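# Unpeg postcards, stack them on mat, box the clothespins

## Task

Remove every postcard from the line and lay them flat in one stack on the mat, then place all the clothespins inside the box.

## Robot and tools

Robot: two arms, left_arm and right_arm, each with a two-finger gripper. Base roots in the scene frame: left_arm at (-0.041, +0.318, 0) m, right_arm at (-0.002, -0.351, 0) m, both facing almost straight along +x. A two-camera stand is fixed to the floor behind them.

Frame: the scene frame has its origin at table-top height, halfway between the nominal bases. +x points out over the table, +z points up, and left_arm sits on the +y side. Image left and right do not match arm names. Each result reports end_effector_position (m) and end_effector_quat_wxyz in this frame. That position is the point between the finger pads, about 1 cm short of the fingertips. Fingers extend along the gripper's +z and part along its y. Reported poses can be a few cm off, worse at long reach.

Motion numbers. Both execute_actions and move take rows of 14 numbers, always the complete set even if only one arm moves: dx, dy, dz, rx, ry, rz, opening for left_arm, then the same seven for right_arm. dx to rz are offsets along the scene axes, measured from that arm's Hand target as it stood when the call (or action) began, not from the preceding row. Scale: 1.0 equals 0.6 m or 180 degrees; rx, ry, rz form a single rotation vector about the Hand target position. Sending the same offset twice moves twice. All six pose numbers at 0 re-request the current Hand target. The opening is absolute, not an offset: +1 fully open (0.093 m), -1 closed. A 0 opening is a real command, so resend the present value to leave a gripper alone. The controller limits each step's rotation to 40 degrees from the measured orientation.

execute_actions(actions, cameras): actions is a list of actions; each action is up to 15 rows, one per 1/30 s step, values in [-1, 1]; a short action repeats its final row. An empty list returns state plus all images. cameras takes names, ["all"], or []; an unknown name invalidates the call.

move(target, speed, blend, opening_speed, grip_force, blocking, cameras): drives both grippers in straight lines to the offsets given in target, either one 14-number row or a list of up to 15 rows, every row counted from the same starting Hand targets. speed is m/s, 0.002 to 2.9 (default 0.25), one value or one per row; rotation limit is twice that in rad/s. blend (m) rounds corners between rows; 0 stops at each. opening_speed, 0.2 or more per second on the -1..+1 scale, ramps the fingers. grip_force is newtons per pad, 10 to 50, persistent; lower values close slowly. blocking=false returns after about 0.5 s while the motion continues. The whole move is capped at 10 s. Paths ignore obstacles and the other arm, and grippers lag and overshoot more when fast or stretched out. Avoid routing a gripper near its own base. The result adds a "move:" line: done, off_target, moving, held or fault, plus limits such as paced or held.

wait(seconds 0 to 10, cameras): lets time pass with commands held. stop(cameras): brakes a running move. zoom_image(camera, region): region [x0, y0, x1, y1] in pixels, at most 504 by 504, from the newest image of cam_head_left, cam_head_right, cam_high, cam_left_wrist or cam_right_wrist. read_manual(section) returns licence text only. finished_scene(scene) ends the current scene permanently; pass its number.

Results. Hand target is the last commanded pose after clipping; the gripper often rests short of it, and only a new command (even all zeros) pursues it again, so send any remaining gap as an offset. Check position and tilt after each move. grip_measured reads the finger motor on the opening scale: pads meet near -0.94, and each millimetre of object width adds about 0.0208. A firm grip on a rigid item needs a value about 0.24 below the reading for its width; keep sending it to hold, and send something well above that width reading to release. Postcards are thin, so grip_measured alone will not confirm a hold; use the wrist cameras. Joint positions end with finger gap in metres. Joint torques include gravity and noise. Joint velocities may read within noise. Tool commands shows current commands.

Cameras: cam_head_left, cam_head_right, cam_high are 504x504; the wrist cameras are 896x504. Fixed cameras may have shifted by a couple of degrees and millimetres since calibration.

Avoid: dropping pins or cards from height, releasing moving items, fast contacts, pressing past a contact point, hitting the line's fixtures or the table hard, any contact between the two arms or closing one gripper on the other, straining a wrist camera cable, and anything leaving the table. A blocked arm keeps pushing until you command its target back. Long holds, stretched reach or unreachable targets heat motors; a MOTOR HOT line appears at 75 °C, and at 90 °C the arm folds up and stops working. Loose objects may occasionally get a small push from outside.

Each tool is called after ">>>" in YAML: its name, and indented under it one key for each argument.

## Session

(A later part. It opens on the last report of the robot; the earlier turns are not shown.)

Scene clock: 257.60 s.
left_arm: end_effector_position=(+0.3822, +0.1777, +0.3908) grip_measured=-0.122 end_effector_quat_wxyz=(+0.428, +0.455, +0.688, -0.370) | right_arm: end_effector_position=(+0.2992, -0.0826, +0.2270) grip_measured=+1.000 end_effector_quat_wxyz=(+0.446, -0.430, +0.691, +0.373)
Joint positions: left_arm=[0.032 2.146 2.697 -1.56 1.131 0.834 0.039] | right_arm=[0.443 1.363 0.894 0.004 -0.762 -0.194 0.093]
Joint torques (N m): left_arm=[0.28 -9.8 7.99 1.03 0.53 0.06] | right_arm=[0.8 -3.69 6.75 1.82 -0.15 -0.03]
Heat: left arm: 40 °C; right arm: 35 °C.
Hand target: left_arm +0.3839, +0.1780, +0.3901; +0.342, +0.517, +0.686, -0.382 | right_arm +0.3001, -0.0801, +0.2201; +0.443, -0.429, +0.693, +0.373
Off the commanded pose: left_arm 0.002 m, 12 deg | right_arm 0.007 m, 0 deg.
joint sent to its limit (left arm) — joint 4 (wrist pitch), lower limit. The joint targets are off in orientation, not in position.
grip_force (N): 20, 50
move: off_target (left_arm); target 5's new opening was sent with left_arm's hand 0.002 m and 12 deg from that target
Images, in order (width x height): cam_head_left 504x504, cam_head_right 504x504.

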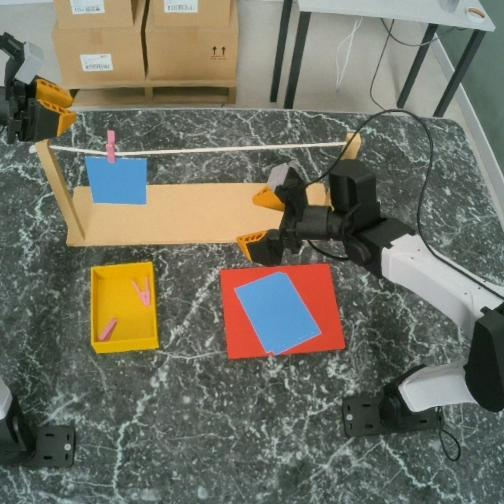

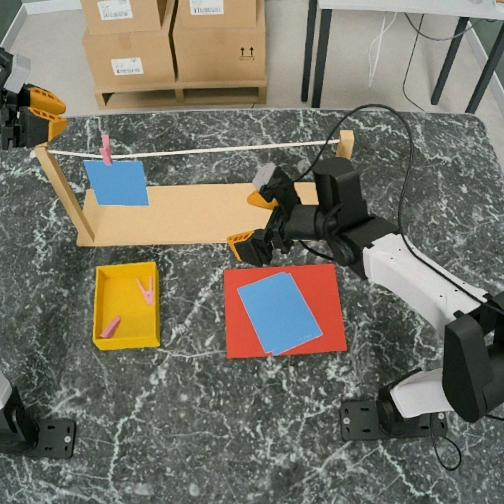

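>>> zoom_image:
  camera: "cam_head_left"
  region: [70, 120, 160, 230]

>>> zoom_image:
  camera: "cam_head_right"
  region: [70, 120, 160, 230]

Scaled by 4.582 from the camera's 504x504 image, which has a finer 720x720 frame.

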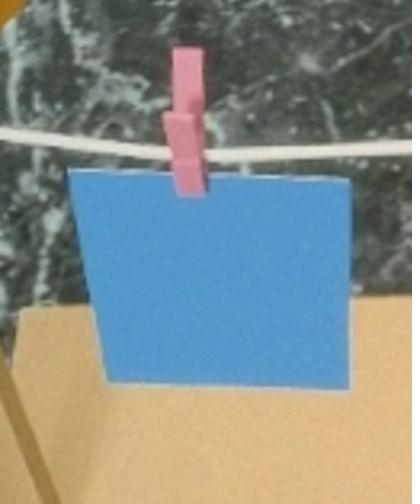

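Scaled by 4.582 from the camera's 504x504 image, which has a finer 720x720 frame.

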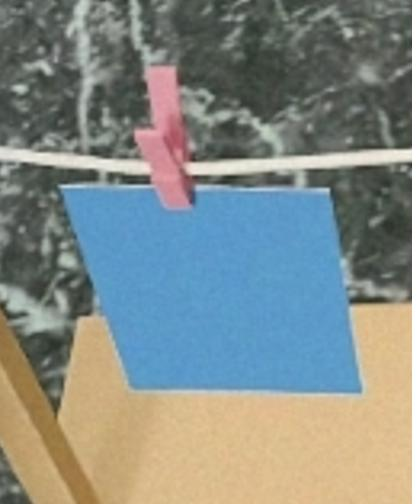

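>>> move:
  target:
    - [-0.0153,-0.0061,-0.0234,-0.0125,-0.0307,0.015,-0.12, 0.0165,0.0835,-0.1035,0.1048,-0.0608,0.0706,1]
    - [-0.0305,-0.0122,-0.0468,-0.0249,-0.0614,0.0299,-0.12, 0.1298,0.2168,-0.1035,0.1233,-0.0715,0.083,1]
  speed: [0.25,0.2]
  blend: [0.02,0]
  cameras: ["cam_left_wrist","cam_right_wrist"]

Scene clock: 270.67 s.
left_arm: end_effector_position=(+0.3726, +0.1726, +0.3528) grip_measured=-0.122 end_effector_quat_wxyz=(+0.433, +0.497, +0.665, -0.351) | right_arm: end_effector_position=(+0.3745, +0.0458, +0.1585) grip_measured=+1.000 end_effector_quat_wxyz=(+0.534, -0.462, +0.498, +0.503)
Joint positions: left_arm=[0.019 1.95 2.215 -1.32 1.121 0.971 0.039] | right_arm=[0.569 2.246 1.19 1.186 -0.939 0.114 0.093]
Joint torques (N m): left_arm=[-0.24 -13.11 5.78 1.21 0.47 -0.11] | right_arm=[0.72 -8.25 8.05 1.67 0.12 0]
Heat: left arm: 41 °C; right arm: 35 °C.
Hand target: left_arm +0.3657, +0.1708, +0.3620; +0.443, +0.504, +0.658, -0.341 | right_arm +0.3779, +0.0500, +0.1579; +0.539, -0.460, +0.494, +0.503
Off the commanded pose: left_arm 0.012 m, 2 deg | right_arm 0.005 m, 1 deg.
grip_force (N): 20, 50
move: off_target (left_arm)
camera_calibration:
cam_left_wrist: T_world_to_cam=[[-0.964022, -0.264723, 0.0241647, 0.398555], [-0.206396, 0.688117, -0.695626, 0.244919], [0.16752, -0.675586, -0.717997, 0.39536], [0, 0, 0, 1]] pos_world=[0.368535, 0.204074, 0.444608]
cam_right_wrist: T_world_to_cam=[[0.995153, -0.0950512, -0.0251983, -0.366398], [-0.0579049, -0.359324, -0.931415, 0.224659], [0.0794777, 0.92836, -0.363086, 0.0705187], [0, 0, 0, 1]] pos_world=[0.372027, -0.019568, 0.225622]
Images, in order (width x height): cam_left_wrist 896x504, cam_right_wrist 896x504.

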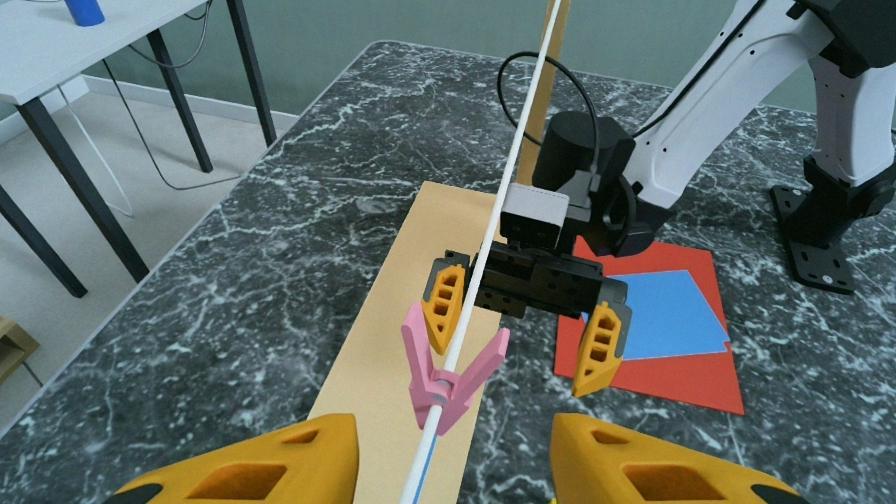

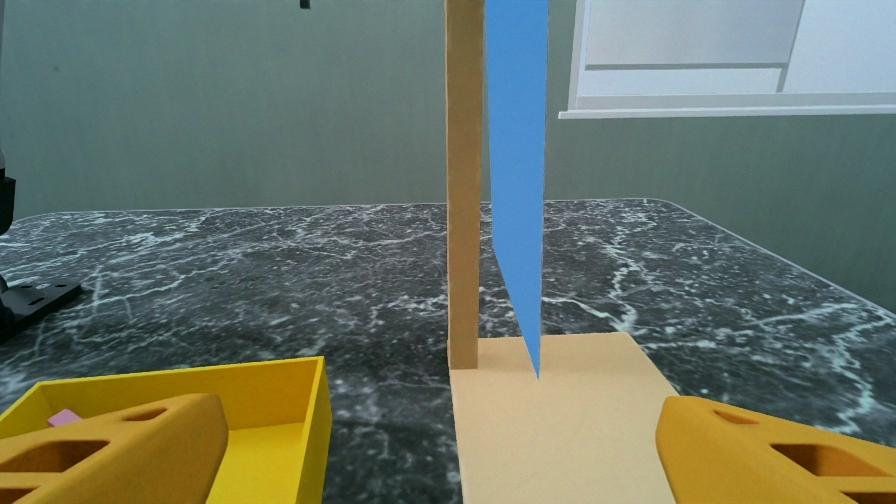

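>>> move:
  target:
    - [0,0,0,0,0,0,-0.12, 0.0585,0.0167,0,0,0,0,1]
    - [0,0,0,0,0,0,-0.12, 0.0585,0.1017,-0.0023,0,0,0,1]
  speed: 0.15
  blend: [0.01,0]
  cameras: ["cam_right_wrist"]

Scene clock: 277.30 s.
left_arm: end_effector_position=(+0.3727, +0.1726, +0.3528) grip_measured=-0.122 end_effector_quat_wxyz=(+0.434, +0.497, +0.665, -0.351) | right_arm: end_effector_position=(+0.4051, +0.1097, +0.1639) grip_measured=+1.000 end_effector_quat_wxyz=(+0.538, -0.463, +0.488, +0.508)
Joint positions: left_arm=[0.019 1.95 2.215 -1.319 1.121 0.97 0.039] | right_arm=[0.644 2.423 1.543 1.029 -0.875 0.113 0.093]
Joint torques (N m): left_arm=[-0.24 -13.12 5.74 1.2 0.47 -0.11] | right_arm=[-0.28 -9.62 8.98 1.41 0.18 -0.16]
Heat: left arm: 43 °C; right arm: 35 °C.
Hand target: left_arm +0.3657, +0.1708, +0.3620; +0.443, +0.504, +0.658, -0.341 | right_arm +0.4131, +0.1110, +0.1565; +0.540, -0.460, +0.494, +0.503
Off the commanded pose: left_arm 0.012 m, 2 deg | right_arm 0.011 m, 1 deg.
grip_force (N): 20, 50
move: off_target (left_arm, right_arm)
camera_calibration:
cam_right_wrist: T_world_to_cam=[[0.996419, -0.0830947, -0.0156403, -0.394074], [-0.0433361, -0.343047, -0.938318, 0.247818], [0.0726039, 0.935636, -0.345419, 0.0098774], [0, 0, 0, 1]] pos_world=[0.402686, 0.0430259, 0.22978]
Images, in order (width x height): cam_right_wrist 896x504.

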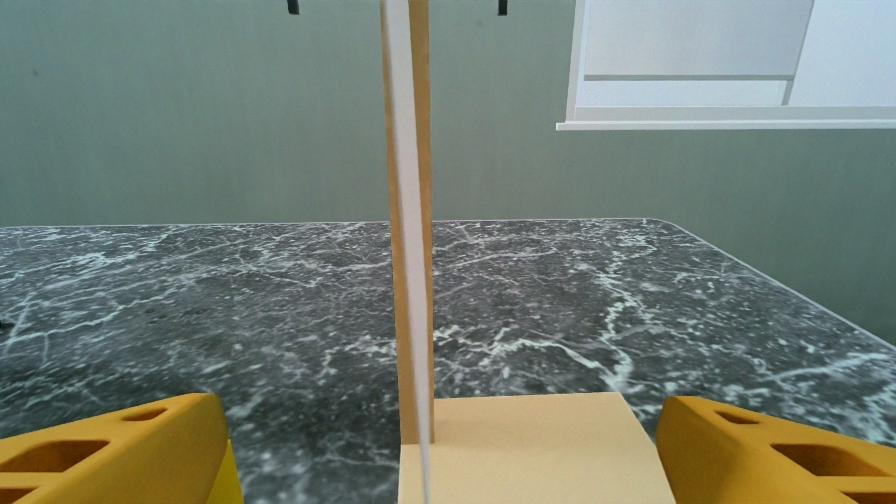

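>>> move:
  target:
    - [0,0,0,0,0,0,-0.12, -0.0067,0,0,0,0,0,1]
    - [0,0,0,0,0,0,-0.12, -0.0067,0,0,0,0,0,-0.6]
  speed: 0.1
  grip_force: [50,50]
  opening_speed: 1.6
  cameras: []

>>> move:
  target: [0,0,0,0,0,0,-0.12, 0,0,0,0,0,0,-1]
  speed: 0.1
  grip_force: [50,20]
  cameras: ["cam_left_wrist","cam_right_wrist"]

Scene clock: 281.00 s.
left_arm: end_effector_position=(+0.3727, +0.1726, +0.3528) grip_measured=-0.122 end_effector_quat_wxyz=(+0.434, +0.497, +0.665, -0.351) | right_arm: end_effector_position=(+0.4059, +0.1097, +0.1639) grip_measured=-0.598 end_effector_quat_wxyz=(+0.540, -0.462, +0.489, +0.506)
Joint positions: left_arm=[0.019 1.95 2.215 -1.319 1.121 0.97 0.039] | right_arm=[0.644 2.423 1.543 1.029 -0.87 0.111 0.017]
Joint torques (N m): left_arm=[-0.25 -13.11 5.74 1.19 0.47 -0.12] | right_arm=[0.21 -10.22 7.54 1.52 0.16 -0.13]
Heat: left arm: 44 °C; right arm: 36 °C.
Hand target: left_arm +0.3657, +0.1708, +0.3620; +0.443, +0.504, +0.658, -0.341 | right_arm +0.4090, +0.1110, +0.1565; +0.540, -0.460, +0.494, +0.503
Off the commanded pose: left_arm 0.012 m, 2 deg | right_arm 0.008 m, 1 deg.
move: off_target (left_arm)
No camera images: "cameras" was empty.

Scene clock: 282.83 s.
left_arm: end_effector_position=(+0.3727, +0.1726, +0.3528) grip_measured=-0.122 end_effector_quat_wxyz=(+0.434, +0.497, +0.665, -0.351) | right_arm: end_effector_position=(+0.4059, +0.1097, +0.1639) grip_measured=-0.967 end_effector_quat_wxyz=(+0.540, -0.462, +0.489, +0.506)
Joint positions: left_arm=[0.019 1.95 2.215 -1.319 1.121 0.97 0.039] | right_arm=[0.644 2.423 1.543 1.029 -0.87 0.111 0]
Joint torques (N m): left_arm=[-0.24 -13.12 5.74 1.19 0.47 -0.12] | right_arm=[0.21 -10.32 7.47 1.51 0.13 -0.14]
Heat: left arm: 44 °C; right arm: 36 °C.
Hand target: left_arm +0.3657, +0.1708, +0.3620; +0.443, +0.504, +0.658, -0.341 | right_arm +0.4090, +0.1110, +0.1565; +0.540, -0.460, +0.494, +0.503
Off the commanded pose: left_arm 0.012 m, 2 deg | right_arm 0.008 m, 1 deg.
grip_force (N): 50, 20
move: off_target (left_arm)
camera_calibration:
cam_left_wrist: T_world_to_cam=[[-0.963941, -0.265055, 0.0237312, 0.398881], [-0.206297, 0.687954, -0.695817, 0.24502], [0.168103, -0.675622, -0.717827, 0.395061], [0, 0, 0, 1]] pos_world=[0.368633, 0.204075, 0.444609]
cam_right_wrist: T_world_to_cam=[[0.996003, -0.0881864, -0.014189, -0.394332], [-0.043706, -0.342634, -0.938452, 0.247993], [0.0778971, 0.935321, -0.345119, 0.00767239], [0, 0, 0, 1]] pos_world=[0.402997, 0.0430201, 0.229782]
Images, in order (width x height): cam_left_wrist 896x504, cam_right_wrist 896x504.

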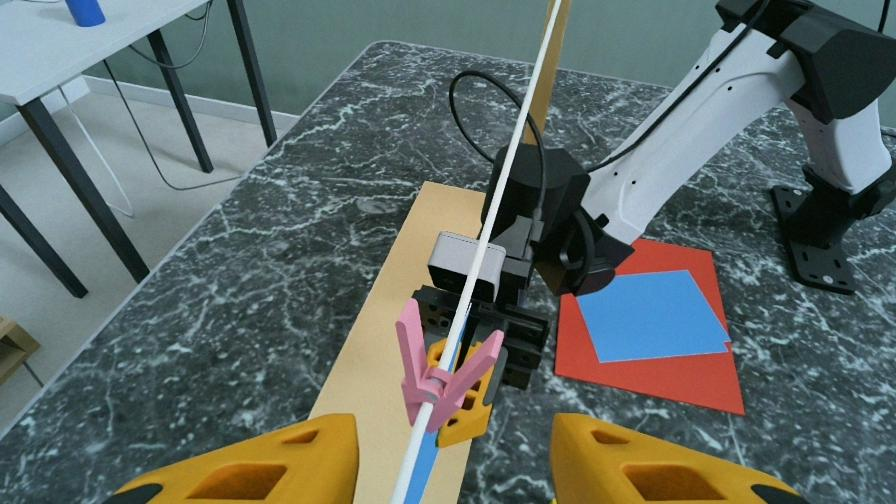

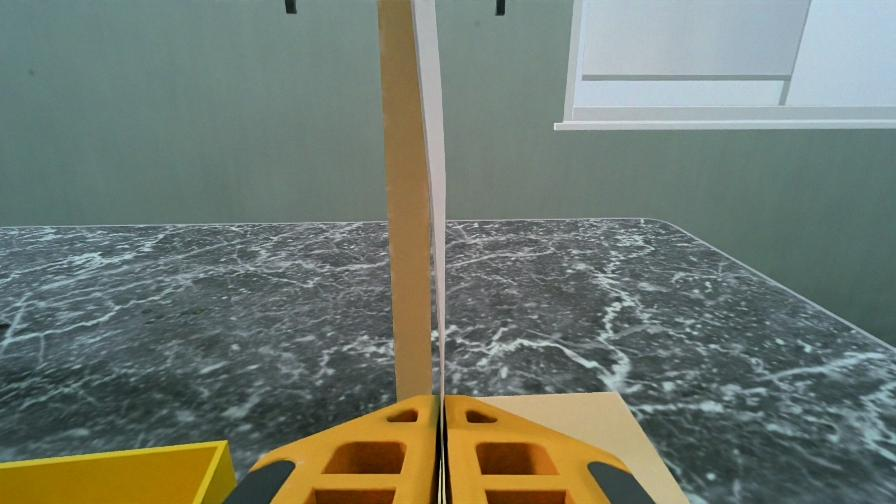

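>>> move:
  target: [0.0303,-0.0652,-0.0553,0,0,-0.0278,0.15, 0,0,0,0,0,0,-1]
  speed: 0.1
  cameras: ["cam_left_wrist"]

Scene clock: 285.30 s.
left_arm: end_effector_position=(+0.3784, +0.1325, +0.3385) grip_measured=+0.148 end_effector_quat_wxyz=(+0.433, +0.533, +0.631, -0.360) | right_arm: end_effector_position=(+0.4059, +0.1097, +0.1639) grip_measured=-0.971 end_effector_quat_wxyz=(+0.540, -0.462, +0.489, +0.506)
Joint positions: left_arm=[-0.076 1.976 2.171 -1.194 1.121 0.959 0.052] | right_arm=[0.644 2.423 1.543 1.029 -0.87 0.111 0]
Joint torques (N m): left_arm=[0.03 -9.46 6.38 1.26 0.43 -0.11] | right_arm=[0.27 -10.37 7.5 1.51 0.17 -0.11]
Heat: left arm: 44 °C; right arm: 36 °C.
Hand target: left_arm +0.3838, +0.1316, +0.3288; +0.428, +0.533, +0.635, -0.360 | right_arm +0.4090, +0.1110, +0.1565; +0.540, -0.460, +0.494, +0.503
Off the commanded pose: left_arm 0.011 m, 1 deg | right_arm 0.008 m, 1 deg.
grip_force (N): 50, 20
move: off_target (left_arm)
camera_calibration:
cam_left_wrist: T_world_to_cam=[[-0.984072, -0.176746, -0.0190578, 0.404423], [-0.111992, 0.699632, -0.705672, 0.230017], [0.138058, -0.692298, -0.708282, 0.367107], [0, 0, 0, 1]] pos_world=[0.373059, 0.1647, 0.43004]
Images, in order (width x height): cam_left_wrist 896x504.

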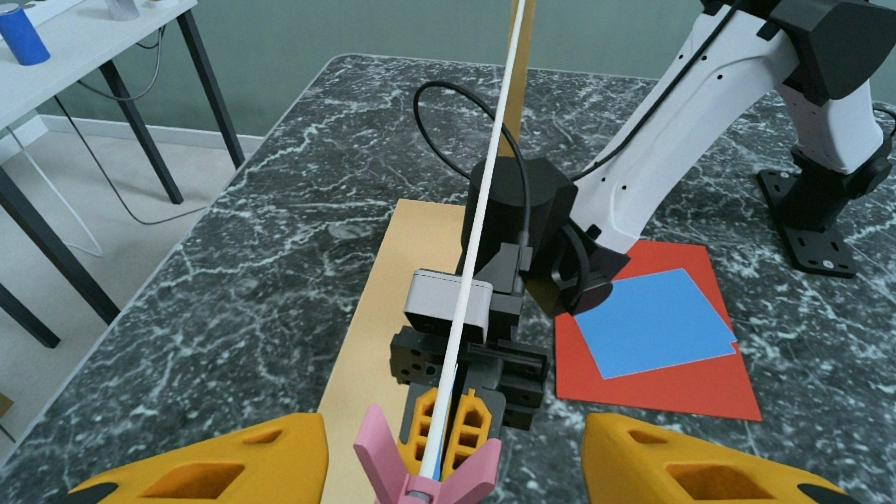

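>>> move:
  target: [0.0137,-0.0385,-0.0372,0,0,0,0.15, 0,0,0,0,0,0,-1]
  speed: 0.08
  cameras: ["cam_left_wrist"]

Scene clock: 288.23 s.
left_arm: end_effector_position=(+0.3907, +0.1086, +0.3104) grip_measured=+0.148 end_effector_quat_wxyz=(+0.428, +0.532, +0.633, -0.365) | right_arm: end_effector_position=(+0.4059, +0.1097, +0.1639) grip_measured=-0.971 end_effector_quat_wxyz=(+0.540, -0.462, +0.489, +0.506)
Joint positions: left_arm=[-0.131 1.976 2.039 -0.99 1.094 0.861 0.052] | right_arm=[0.644 2.423 1.543 1.029 -0.87 0.111 0]
Joint torques (N m): left_arm=[0.1 -11.43 6.42 1.4 0.36 -0.09] | right_arm=[0.23 -10.36 7.53 1.53 0.16 -0.13]
Heat: left arm: 44 °C; right arm: 36 °C.
Hand target: left_arm +0.3921, +0.1086, +0.3065; +0.428, +0.533, +0.635, -0.360 | right_arm +0.4090, +0.1110, +0.1565; +0.540, -0.460, +0.494, +0.503
Off the commanded pose: left_arm 0.004 m, 1 deg | right_arm 0.008 m, 1 deg.
grip_force (N): 50, 20
move: done
camera_calibration:
cam_left_wrist: T_world_to_cam=[[-0.984897, -0.173106, -0.00339152, 0.406804], [-0.120521, 0.699511, -0.704386, 0.231108], [0.124306, -0.693339, -0.709809, 0.334814], [0, 0, 0, 1]] pos_world=[0.386894, 0.140898, 0.401823]
Images, in order (width x height): cam_left_wrist 896x504.

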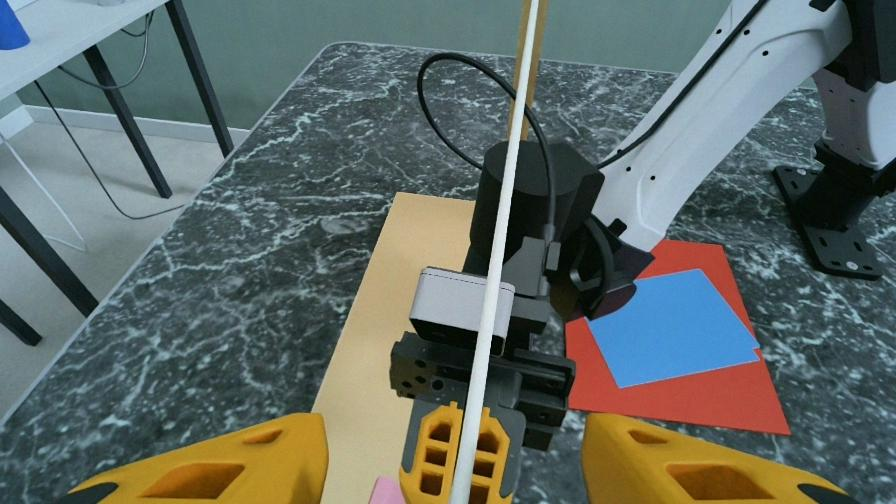

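>>> move:
  target: [0,0,0,0,0,0,-1, 0,0,0,0,0,0,-1]
  speed: 0.08
  grip_force: [50,20]
  opening_speed: 1.0
  cameras: ["cam_left_wrist"]

Scene clock: 290.90 s.
left_arm: end_effector_position=(+0.3910, +0.1085, +0.3106) grip_measured=-0.727 end_effector_quat_wxyz=(+0.428, +0.532, +0.633, -0.365) | right_arm: end_effector_position=(+0.4059, +0.1097, +0.1639) grip_measured=-0.972 end_effector_quat_wxyz=(+0.540, -0.462, +0.489, +0.506)
Joint positions: left_arm=[-0.131 1.976 2.039 -0.988 1.094 0.86 0.01] | right_arm=[0.644 2.423 1.543 1.029 -0.87 0.111 0]
Joint torques (N m): left_arm=[0.12 -11.45 6.35 1.37 0.35 -0.11] | right_arm=[0.28 -10.37 7.46 1.52 0.12 -0.14]
Heat: left arm: 44 °C; right arm: 36 °C.
Hand target: left_arm +0.3921, +0.1086, +0.3065; +0.428, +0.533, +0.635, -0.360 | right_arm +0.4090, +0.1110, +0.1565; +0.540, -0.460, +0.494, +0.503
Off the commanded pose: left_arm 0.004 m, 1 deg | right_arm 0.008 m, 1 deg.
grip_force (N): 50, 20
move: done
camera_calibration:
cam_left_wrist: T_world_to_cam=[[-0.984821, -0.173503, -0.00484618, 0.407611], [-0.119703, 0.699134, -0.704899, 0.231285], [0.12569, -0.69362, -0.709291, 0.334299], [0, 0, 0, 1]] pos_world=[0.387091, 0.140899, 0.402123]
Images, in order (width x height): cam_left_wrist 896x504.

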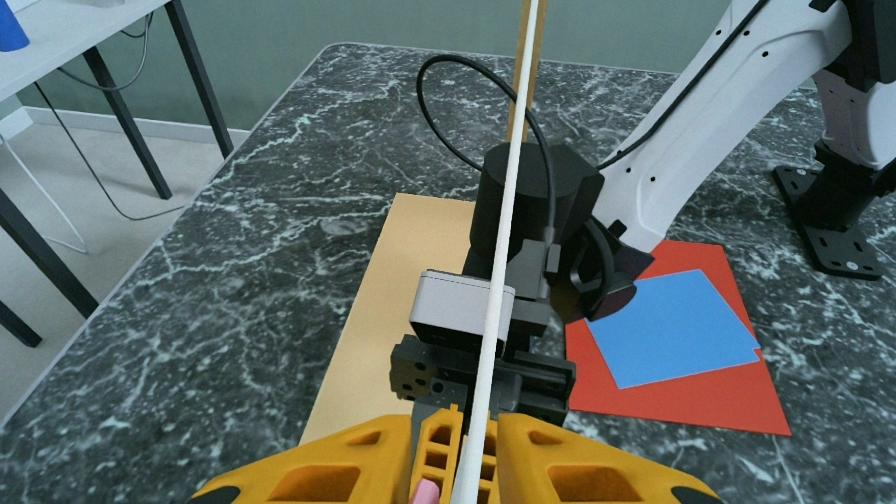

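>>> move:
  target:
    - [0,0,0.0667,0,0,0,-1, 0,0,0,0,0,0,-1]
    - [0,0,0.125,-0.0548,-0.0092,0,-1, 0,0,0,0,0,0,-1]
  speed: 0.08
  blend: [0.01,0]
  cameras: ["cam_left_wrist"]

Scene clock: 294.90 s.
left_arm: end_effector_position=(+0.4002, +0.1060, +0.3686) grip_measured=-0.744 end_effector_quat_wxyz=(+0.469, +0.494, +0.607, -0.409) | right_arm: end_effector_position=(+0.4059, +0.1097, +0.1639) grip_measured=-0.972 end_effector_quat_wxyz=(+0.540, -0.462, +0.489, +0.506)
Joint positions: left_arm=[-0.118 1.983 2.141 -0.834 1.202 0.609 0.009] | right_arm=[0.644 2.423 1.543 1.029 -0.87 0.111 0]
Joint torques (N m): left_arm=[0.69 -14.16 6.42 1.58 0.54 -0.13] | right_arm=[0.23 -10.25 7.54 1.52 0.16 -0.13]
Heat: left arm: 44 °C; right arm: 36 °C.
Hand target: left_arm +0.3921, +0.1084, +0.3815; +0.481, +0.499, +0.596, -0.406 | right_arm +0.4090, +0.1110, +0.1565; +0.540, -0.460, +0.494, +0.503
Off the commanded pose: left_arm 0.015 m, 2 deg | right_arm 0.008 m, 1 deg.
grip_force (N): 50, 20
move: off_target (left_arm)
camera_calibration:
cam_left_wrist: T_world_to_cam=[[-0.982562, -0.184505, 0.0230151, 0.406466], [-0.128546, 0.584636, -0.801047, 0.326184], [0.134341, -0.790037, -0.598158, 0.338272], [0, 0, 0, 1]] pos_world=[0.395863, 0.151544, 0.454274]
Images, in order (width x height): cam_left_wrist 896x504.

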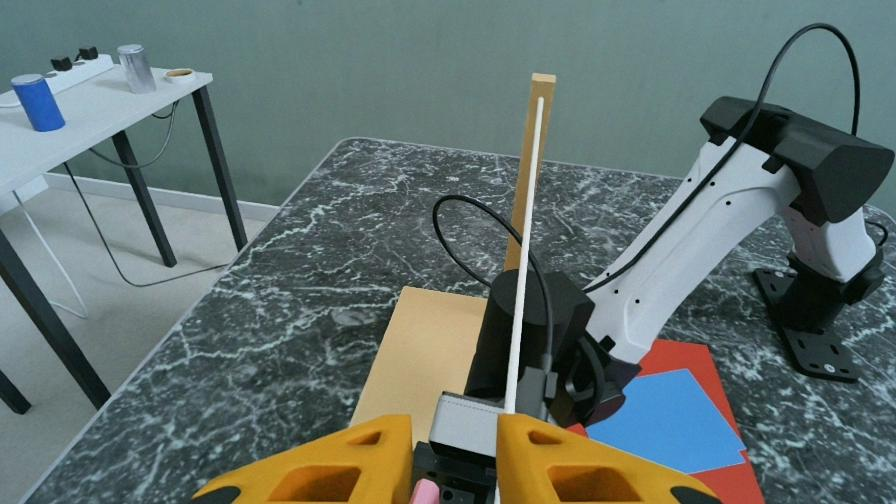

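>>> wait:
  seconds: 0.1
  cameras: ["cam_head_left"]

>>> zoom_image:
  camera: "cam_head_left"
  region: [20, 90, 180, 230]

Scene clock: 295.23 s.
left_arm: end_effector_position=(+0.4003, +0.1060, +0.3686) grip_measured=-0.744 end_effector_quat_wxyz=(+0.469, +0.494, +0.607, -0.409) | right_arm: end_effector_position=(+0.4059, +0.1097, +0.1639) grip_measured=-0.972 end_effector_quat_wxyz=(+0.540, -0.462, +0.489, +0.506)
Joint positions: left_arm=[-0.118 1.983 2.141 -0.834 1.202 0.609 0.009] | right_arm=[0.644 2.423 1.543 1.029 -0.87 0.111 0]
Joint torques (N m): left_arm=[0.69 -14.12 6.39 1.58 0.53 -0.11] | right_arm=[0.34 -10.37 7.49 1.52 0.13 -0.11]
Heat: left arm: 44 °C; right arm: 36 °C.
Hand target: left_arm +0.3921, +0.1084, +0.3815; +0.481, +0.499, +0.596, -0.406 | right_arm +0.4090, +0.1110, +0.1565; +0.540, -0.460, +0.494, +0.503
Tool commands: left_gripper/opening=-1.0 right_gripper/opening=-1.0
Off the commanded pose: left_arm 0.015 m, 2 deg | right_arm 0.008 m, 1 deg.
grip_force (N): 50, 20
wait: 0.10 s; at rest from the start
Images, in order (width x height): cam_head_left 504x504.

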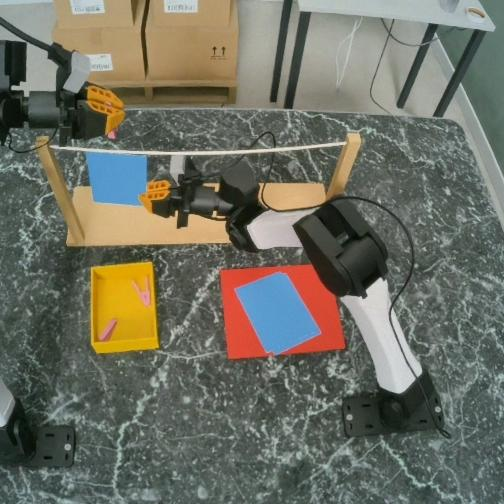

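Scaled by 3.150 from the camera's 504x504 image, which has a finer 720x720 frame.

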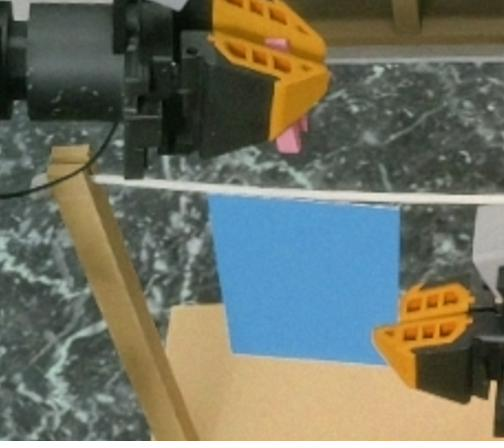

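>>> move:
  target:
    - [0,0,0,0,0,0,-1, 0,0,-0.0367,0,0,0,-1]
    - [-0.0368,0.0193,0.0308,0.0129,0.0071,0.0442,-1, -0.1233,-0.035,-0.0275,0,0,0,-1]
    - [-0.1535,0.061,-0.0858,0.0386,0.0214,0.1327,-1, -0.2067,-0.2017,0.0142,-0.0138,0.0007,0.0056,-1]
    - [-0.2735,0.0393,-0.3692,0.0644,0.0357,0.2212,-1, -0.265,-0.3433,0.0492,-0.0275,0.0014,0.0112,-1]
    - [-0.2735,0.0393,-0.4892,0.0644,0.0357,0.2212,-0.12, -0.265,-0.3433,0.0492,-0.0275,0.0014,0.0112,-1]
  speed: [0.08,0.15,0.25,0.25,0.15]
  blend: [0.01,0.02,0.03,0.02,0]
  opening_speed: 0.8
  cameras: ["cam_head_left"]

Scene clock: 303.53 s.
left_arm: end_effector_position=(+0.2290, +0.1294, +0.0944) grip_measured=-0.122 end_effector_quat_wxyz=(+0.508, +0.294, +0.787, -0.190) | right_arm: end_effector_position=(+0.2525, -0.0920, +0.1809) grip_measured=-0.972 end_effector_quat_wxyz=(+0.504, -0.487, +0.513, +0.495)
Joint positions: left_arm=[-0.516 1.168 0.232 0.505 0.178 0.081 0.039] | right_arm=[0.357 1.616 0.487 1.125 -1.189 0.014 0]
Joint torques (N m): left_arm=[-0.24 -2.14 6.08 2.23 -0.18 -0.2] | right_arm=[-0.39 -7.46 5.11 1.35 -0.09 -0.14]
Heat: left arm: 43 °C; right arm: 35 °C.
Hand target: left_arm +0.2279, +0.1321, +0.0880; +0.505, +0.289, +0.792, -0.184 | right_arm +0.2500, -0.0950, +0.1861; +0.509, -0.491, +0.508, +0.491
Off the commanded pose: left_arm 0.007 m, 1 deg | right_arm 0.006 m, 1 deg.
grip_force (N): 50, 20
move: done
Images, in order (width x height): cam_head_left 504x504.

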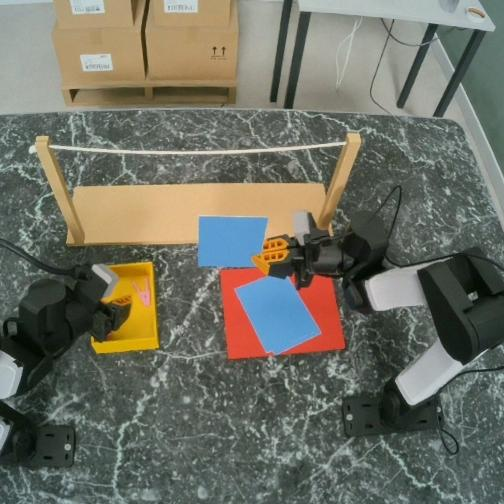

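>>> move:
  target:
    - [0,0,0.1367,0,0,0,-0.12, 0,0,0,0,0,0,-1]
    - [0.0368,-0.1868,0.1833,-0.0892,-0.0395,-0.2864,-0.12, 0,0,0,0,0,0,-1]
  speed: [0.15,0.25]
  blend: [0.02,0]
  cameras: ["cam_head_left","cam_left_wrist"]

>>> zoom_image:
  camera: "cam_head_left"
  region: [70, 240, 190, 370]

Scene clock: 307.53 s.
left_arm: end_effector_position=(+0.2469, +0.0245, +0.1927) grip_measured=-0.122 end_effector_quat_wxyz=(+0.447, +0.532, +0.540, -0.475) | right_arm: end_effector_position=(+0.2525, -0.0920, +0.1809) grip_measured=-0.972 end_effector_quat_wxyz=(+0.504, -0.487, +0.513, +0.495)
Joint positions: left_arm=[-0.407 1.625 0.835 0.408 1.156 0.313 0.039] | right_arm=[0.357 1.616 0.487 1.125 -1.189 0.014 0]
Joint torques (N m): left_arm=[-0.32 -6.32 10.07 1.8 0.28 0.09] | right_arm=[-0.31 -7.47 5.09 1.34 -0.1 -0.16]
Heat: left arm: 42 °C; right arm: 35 °C.
Hand target: left_arm +0.2499, +0.0200, +0.1979; +0.456, +0.543, +0.524, -0.472 | right_arm +0.2500, -0.0950, +0.1861; +0.509, -0.491, +0.508, +0.491
Off the commanded pose: left_arm 0.008 m, 2 deg | right_arm 0.007 m, 1 deg.
grip_force (N): 50, 20
move: done
camera_calibration:
cam_left_wrist: T_world_to_cam=[[-0.999558, 0.0099164, 0.0280238, 0.24336], [-0.0183742, 0.534963, -0.844675, 0.195554], [-0.0233678, -0.844817, -0.534545, 0.217253], [0, 0, 0, 1]] pos_world=[0.251923, 0.0765118, 0.274492]
Images, in order (width x height): cam_head_left 504x504, cam_left_wrist 896x504.

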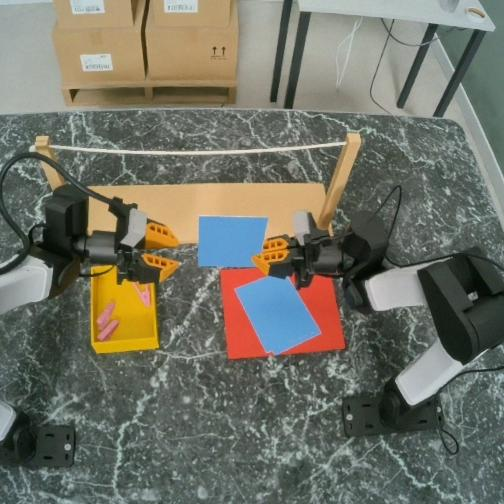

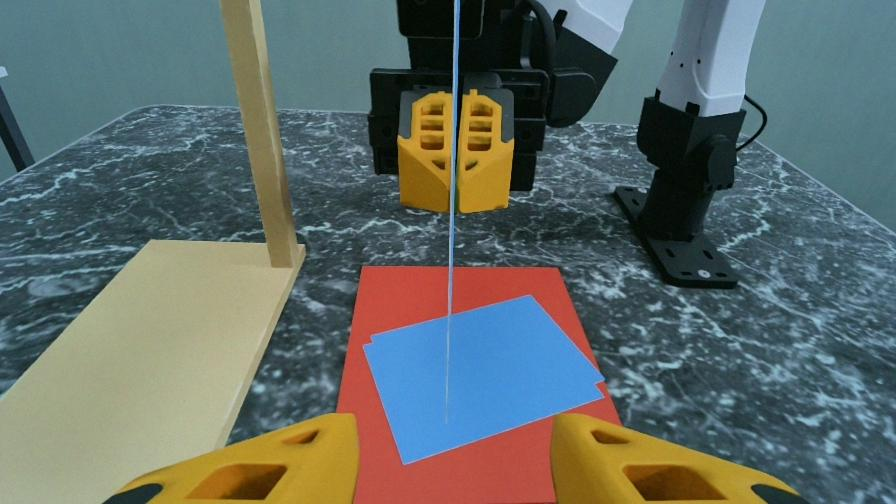

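Scaled by 3.877 from the camera's 504x504 image, which has a finer 720x720 frame.

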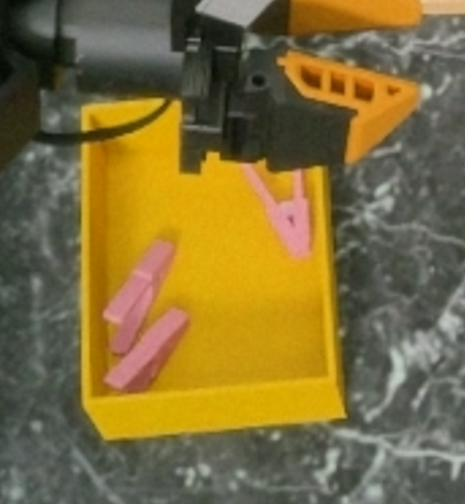

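>>> move:
  target:
    - [0,-0.1075,0.001,0,0,0,-0.12, 0,0,0,0,0,0,-1]
    - [0,-0.1075,0.001,0,0,0,-0.7, 0,0,0,0,0,0,-1]
  speed: 0.12
  grip_force: [50,20]
  opening_speed: 1.6
  cameras: ["cam_left_wrist"]

Scene clock: 312.53 s.
left_arm: end_effector_position=(+0.2421, -0.0400, +0.1957) grip_measured=-0.698 end_effector_quat_wxyz=(+0.445, +0.544, +0.526, -0.479) | right_arm: end_effector_position=(+0.2525, -0.0920, +0.1809) grip_measured=-0.972 end_effector_quat_wxyz=(+0.504, -0.487, +0.513, +0.495)
Joint positions: left_arm=[-0.578 1.737 0.94 0.515 1.024 0.222 0.012] | right_arm=[0.357 1.616 0.487 1.125 -1.189 0.014 0]
Joint torques (N m): left_arm=[0.06 -7.27 10.18 1.9 -0.04 -0.12] | right_arm=[-0.27 -7.49 5.08 1.34 -0.11 -0.14]
Heat: left arm: 41 °C; right arm: 34 °C.
Hand target: left_arm +0.2500, -0.0445, +0.1985; +0.456, +0.543, +0.524, -0.472 | right_arm +0.2500, -0.0950, +0.1862; +0.509, -0.491, +0.508, +0.491
Off the commanded pose: left_arm 0.010 m, 1 deg | right_arm 0.007 m, 1 deg.
grip_force (N): 50, 20
move: done
camera_calibration:
cam_left_wrist: T_world_to_cam=[[-0.999062, 0.0420805, 0.010222, 0.243688], [0.0136366, 0.529759, -0.848039, 0.225237], [-0.0411011, -0.847104, -0.529836, 0.167569], [0, 0, 0, 1]] pos_world=[0.247275, 0.0123728, 0.277303]
Images, in order (width x height): cam_left_wrist 896x504.

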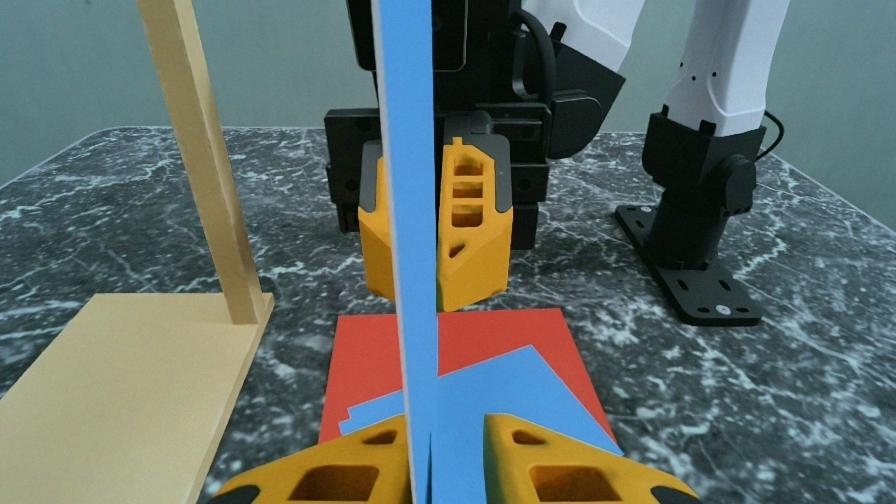

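>>> move:
  target: [0.0142,0,0,0,0,0,-0.7, 0,0,0,0,0,0,-1]
  speed: 0.05
  cameras: []

Scene clock: 313.87 s.
left_arm: end_effector_position=(+0.2506, -0.0425, +0.1973) grip_measured=-0.698 end_effector_quat_wxyz=(+0.449, +0.543, +0.525, -0.477) | right_arm: end_effector_position=(+0.2525, -0.0920, +0.1809) grip_measured=-0.972 end_effector_quat_wxyz=(+0.504, -0.487, +0.513, +0.495)
Joint positions: left_arm=[-0.572 1.762 0.972 0.515 1.024 0.222 0.012] | right_arm=[0.357 1.616 0.487 1.125 -1.189 0.014 0]
Joint torques (N m): left_arm=[0.64 -7.54 10.22 1.78 0.09 -0.04] | right_arm=[-0.35 -7.54 5.14 1.34 -0.12 -0.15]
Heat: left arm: 41 °C; right arm: 34 °C.
Hand target: left_arm +0.2586, -0.0445, +0.1986; +0.456, +0.543, +0.524, -0.472 | right_arm +0.2500, -0.0950, +0.1862; +0.509, -0.491, +0.508, +0.491
Off the commanded pose: left_arm 0.008 m, 1 deg | right_arm 0.007 m, 1 deg.
grip_force (N): 50, 20
move: done
No camera images: "cameras" was empty.

>>> move:
  target: [0,0,0,0,0,0,-1, 0,0,0,0,0,0,-1]
  speed: 0.05
  grip_force: [20,20]
  cameras: ["cam_left_wrist"]

Scene clock: 315.67 s.
left_arm: end_effector_position=(+0.2506, -0.0425, +0.1973) grip_measured=-0.986 end_effector_quat_wxyz=(+0.449, +0.543, +0.525, -0.477) | right_arm: end_effector_position=(+0.2532, -0.0921, +0.1807) grip_measured=-0.972 end_effector_quat_wxyz=(+0.504, -0.486, +0.515, +0.495)
Joint positions: left_arm=[-0.572 1.762 0.972 0.515 1.024 0.222 0] | right_arm=[0.357 1.616 0.487 1.124 -1.185 0.014 0]
Joint torques (N m): left_arm=[0.76 -7.57 10.25 1.78 0.08 -0.04] | right_arm=[-0.27 -7.35 5.18 1.35 -0.16 -0.13]
Heat: left arm: 41 °C; right arm: 34 °C.
Hand target: left_arm +0.2586, -0.0445, +0.1986; +0.456, +0.543, +0.524, -0.472 | right_arm +0.2500, -0.0950, +0.1861; +0.509, -0.491, +0.508, +0.491
Off the commanded pose: left_arm 0.008 m, 1 deg | right_arm 0.007 m, 1 deg.
grip_force (N): 20, 20
move: done
camera_calibration:
cam_left_wrist: T_world_to_cam=[[-0.999333, 0.036328, 0.00371266, 0.253379], [0.0159728, 0.526275, -0.850164, 0.227595], [-0.0328386, -0.849538, -0.526504, 0.163817], [0, 0, 0, 1]] pos_world=[0.254954, 0.0101863, 0.278802]
Images, in order (width x height): cam_left_wrist 896x504.

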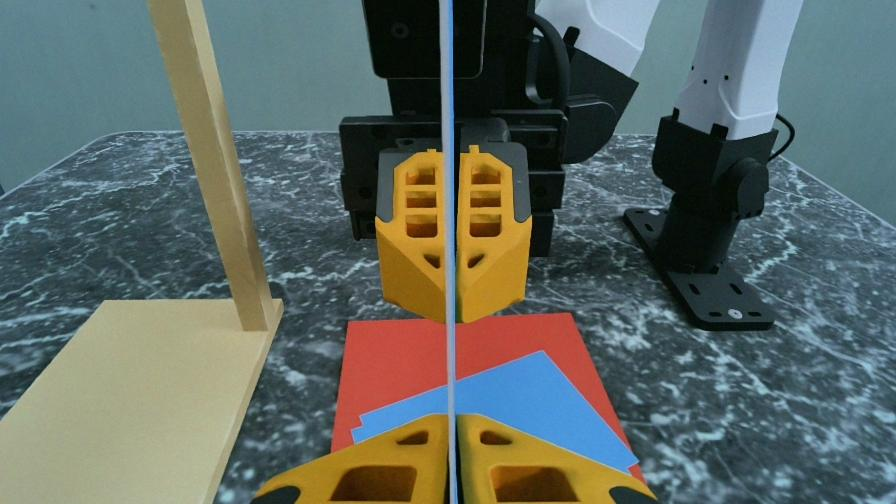

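>>> move:
  target:
    - [0,0,0,0,0,0,-1, 0,0,0,0,0,0,-0.4]
    - [0,0,0,0,0,0,-1, 0,-0.0833,0,0,0,0,-0.4]
    - [0,0,0,0,0,0,-1, 0.0333,-0.1,0.1667,0,0,0,-0.4]
    - [0,0,0,0,0,0,-1, 0.1333,-0.175,0.2565,-0.1624,0.0469,-0.1523,-0.4]
  speed: [0.1,0.12,0.25,0.35]
  blend: [0,0.01,0.03,0]
  grip_force: [20,50]
  opening_speed: 1.2
  cameras: ["cam_head_left"]

>>> zoom_image:
  camera: "cam_head_left"
  region: [150, 190, 350, 370]

Scene clock: 321.17 s.
left_arm: end_effector_position=(+0.2506, -0.0425, +0.1973) grip_measured=-0.990 end_effector_quat_wxyz=(+0.449, +0.543, +0.525, -0.477) | right_arm: end_effector_position=(+0.3281, -0.2021, +0.3370) grip_measured=-0.402 end_effector_quat_wxyz=(+0.434, -0.426, +0.753, +0.252)
Joint positions: left_arm=[-0.572 1.762 0.972 0.515 1.024 0.222 0] | right_arm=[0.096 1.393 1.558 -0.947 -0.788 -0.602 0.026]
Joint torques (N m): left_arm=[0.73 -7.56 10.21 1.77 0.09 -0.04] | right_arm=[0.87 -3.32 9.58 1.27 -0.31 -0.18]
Heat: left arm: 41 °C; right arm: 34 °C.
Hand target: left_arm +0.2586, -0.0445, +0.1986; +0.456, +0.543, +0.524, -0.472 | right_arm +0.3300, -0.1999, +0.3399; +0.433, -0.432, +0.751, +0.250
Off the commanded pose: left_arm 0.008 m, 1 deg | right_arm 0.004 m, 1 deg.
grip_force (N): 20, 50
move: done
Images, in order (width x height): cam_head_left 504x504.

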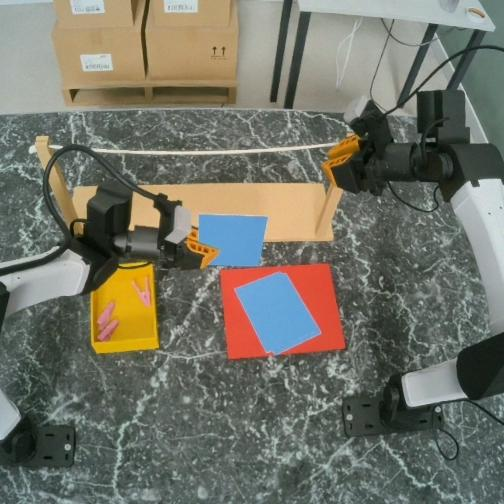

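Scaled by 2.520 from the camera's 504x504 image, which has a finer 720x720 frame.

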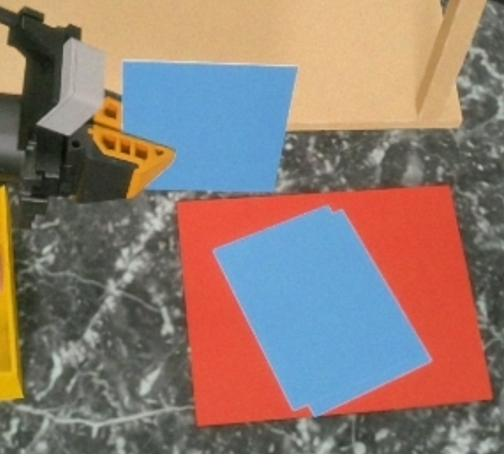

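>>> move:
  target: [-0.1193,-0.2092,-0.1227,-0.0022,0.4967,0.2394,-1, 0,0,0,0,0,0,-0.4]
  speed: 0.25
  grip_force: [20,50]
  cameras: ["cam_head_left"]

>>> zoom_image:
  camera: "cam_head_left"
  region: [190, 220, 360, 370]

Scene clock: 329.93 s.
left_arm: end_effector_position=(+0.1822, -0.1657, +0.1265) grip_measured=-0.990 end_effector_quat_wxyz=(+0.087, -0.139, +0.830, -0.532) | right_arm: end_effector_position=(+0.3280, -0.2021, +0.3369) grip_measured=-0.402 end_effector_quat_wxyz=(+0.434, -0.427, +0.753, +0.252)
Joint positions: left_arm=[-1.093 1.885 1.074 0.376 0.132 -1.515 0] | right_arm=[0.096 1.393 1.558 -0.947 -0.788 -0.602 0.026]
Joint torques (N m): left_arm=[0.02 -8.8 10.5 1.96 -0.24 -0.11] | right_arm=[0.83 -3.41 9.57 1.25 -0.33 -0.16]
Heat: left arm: 40 °C; right arm: 34 °C.
Hand target: left_arm +0.1870, -0.1699, +0.1249; +0.093, -0.147, +0.831, -0.529 | right_arm +0.3300, -0.1999, +0.3400; +0.433, -0.432, +0.751, +0.250
Off the commanded pose: left_arm 0.007 m, 1 deg | right_arm 0.004 m, 1 deg.
grip_force (N): 20, 50
move: done
Images, in order (width x height): cam_head_left 504x504.

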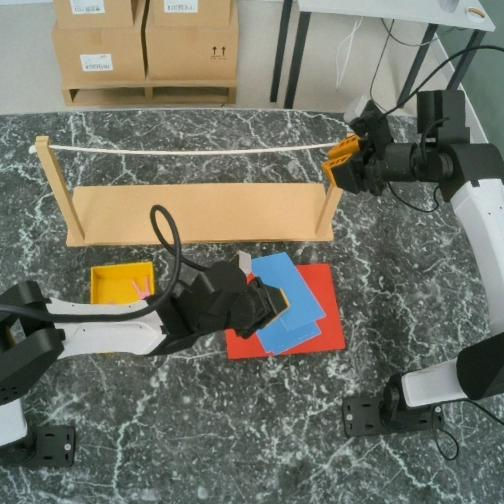

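Scaled by 2.965 from the camera's 504x504 image, which has a finer 720x720 frame.

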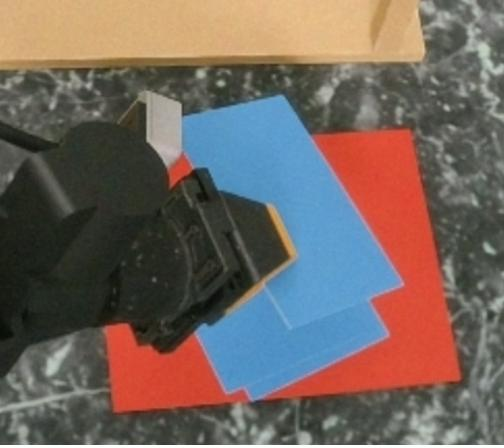

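>>> move:
  target:
    - [-0.0033,-0.0068,-0.0582,0,0,0,-1, 0,0,0,0,0,0,-0.4]
    - [-0.0033,-0.0068,-0.1115,-0.0158,-0.0054,0,-1, 0,0,0,0,0,0,-0.4]
  speed: 0.1
  blend: [0.02,0]
  cameras: ["cam_head_left"]

>>> zoom_image:
  camera: "cam_head_left"
  region: [200, 240, 350, 370]

Scene clock: 333.23 s.
left_arm: end_effector_position=(+0.1850, -0.1759, +0.0663) grip_measured=-0.990 end_effector_quat_wxyz=(+0.091, -0.139, +0.814, -0.556) | right_arm: end_effector_position=(+0.3280, -0.2021, +0.3369) grip_measured=-0.402 end_effector_quat_wxyz=(+0.434, -0.427, +0.753, +0.252)
Joint positions: left_arm=[-1.099 2.088 1.007 0.704 0.126 -1.527 0] | right_arm=[0.096 1.393 1.558 -0.947 -0.788 -0.602 0.026]
Joint torques (N m): left_arm=[-0.23 -10.1 6.01 2.2 -0.23 -0.1] | right_arm=[0.96 -3.26 9.62 1.26 -0.34 -0.14]
Heat: left arm: 40 °C; right arm: 35 °C.
Hand target: left_arm +0.1850, -0.1741, +0.0580; +0.097, -0.145, +0.817, -0.550 | right_arm +0.3300, -0.1999, +0.3400; +0.433, -0.432, +0.751, +0.250
Off the commanded pose: left_arm 0.009 m, 1 deg | right_arm 0.004 m, 1 deg.
grip_force (N): 20, 50
move: done; blend cut to 0.016 m at target 1
Images, in order (width x height): cam_head_left 504x504.

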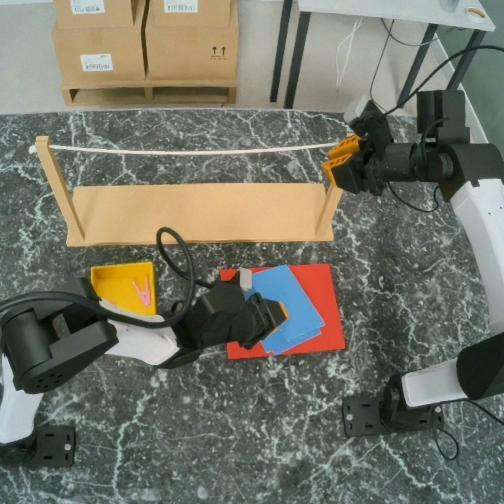

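Scaled by 3.360 from the camera's 504x504 image, which has a finer 720x720 frame.

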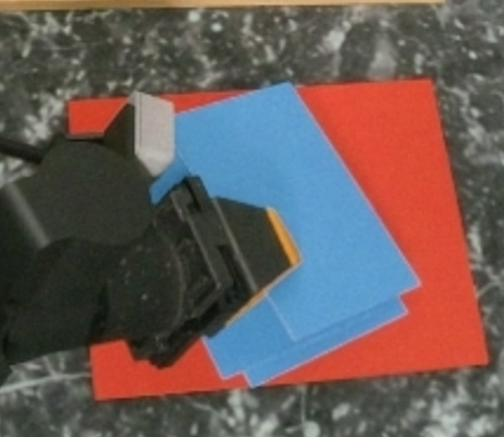

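>>> move:
  target: [0,0,-0.0318,0,0,0,-1, 0,0,0,0,0,0,-0.4]
  speed: 0.08
  cameras: []

Scene clock: 334.57 s.
left_arm: end_effector_position=(+0.1855, -0.1769, +0.0499) grip_measured=-0.990 end_effector_quat_wxyz=(+0.092, -0.139, +0.813, -0.558) | right_arm: end_effector_position=(+0.3280, -0.2021, +0.3369) grip_measured=-0.402 end_effector_quat_wxyz=(+0.434, -0.427, +0.753, +0.252)
Joint positions: left_arm=[-1.099 2.143 1 0.771 0.126 -1.528 0] | right_arm=[0.096 1.393 1.558 -0.947 -0.788 -0.602 0.026]
Joint torques (N m): left_arm=[-0.23 -9.95 5.53 2.22 -0.22 -0.08] | right_arm=[0.91 -3.28 9.65 1.27 -0.32 -0.14]
Heat: left arm: 41 °C; right arm: 35 °C.
Hand target: left_arm +0.1850, -0.1740, +0.0389; +0.097, -0.145, +0.817, -0.550 | right_arm +0.3300, -0.1999, +0.3400; +0.433, -0.432, +0.751, +0.250
Off the commanded pose: left_arm 0.011 m, 1 deg | right_arm 0.004 m, 1 deg.
grip_force (N): 20, 50
move: off_target (left_arm)
No camera images: "cameras" was empty.

>>> move:
  target:
    - [0,0,0,0,0,0,-0.78, 0,0,0,0,0,0,-0.4]
    - [-0.0272,0.0788,0,0,0,0,-0.78, 0,0,0,0,0,0,-0.4]
    - [-0.0272,0.0788,0.2,0,0,0,-0.78, 0,0,0,0,0,0,-0.4]
    - [0.1,0.2733,0.3352,0,0,0,-0.78, 0,0,0,0,0,0,-0.4]
  speed: [0.1,0.1,0.2,0.3]
  blend: [0,0.01,0.04,0]
  opening_speed: 0.8
  cameras: ["cam_head_left"]

>>> zoom_image:
  camera: "cam_head_left"
  region: [200, 240, 350, 370]

Scene clock: 338.67 s.
left_arm: end_effector_position=(+0.2440, -0.0081, +0.2267) grip_measured=-0.783 end_effector_quat_wxyz=(+0.090, -0.155, +0.820, -0.543) | right_arm: end_effector_position=(+0.3280, -0.2021, +0.3369) grip_measured=-0.402 end_effector_quat_wxyz=(+0.434, -0.427, +0.753, +0.252)
Joint positions: left_arm=[-0.659 1.419 0.988 -0.036 0.507 -1.353 0.008] | right_arm=[0.096 1.393 1.558 -0.947 -0.788 -0.602 0.026]
Joint torques (N m): left_arm=[0.27 -7.19 11.62 1.89 0.16 0.03] | right_arm=[0.95 -3.37 9.62 1.25 -0.32 -0.15]
Heat: left arm: 41 °C; right arm: 35 °C.
Hand target: left_arm +0.2450, -0.0100, +0.2400; +0.097, -0.145, +0.817, -0.550 | right_arm +0.3300, -0.1999, +0.3400; +0.433, -0.432, +0.751, +0.250
Off the commanded pose: left_arm 0.014 m, 2 deg | right_arm 0.004 m, 1 deg.
grip_force (N): 20, 50
move: off_target (left_arm)
Images, in order (width x height): cam_head_left 504x504.

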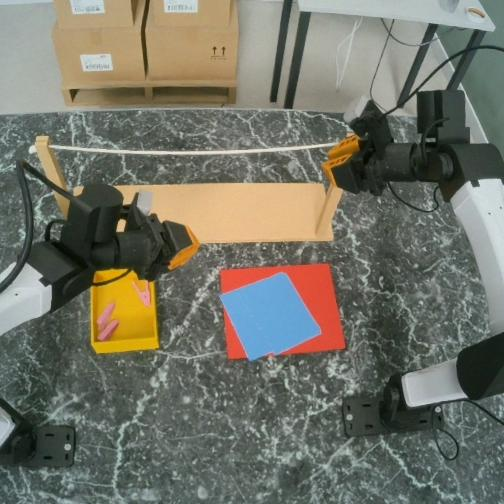

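Scaled by 3.360 from the camera's 504x504 image, which has a finer 720x720 frame.

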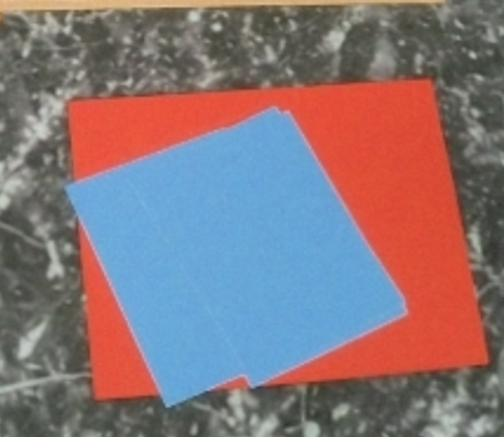

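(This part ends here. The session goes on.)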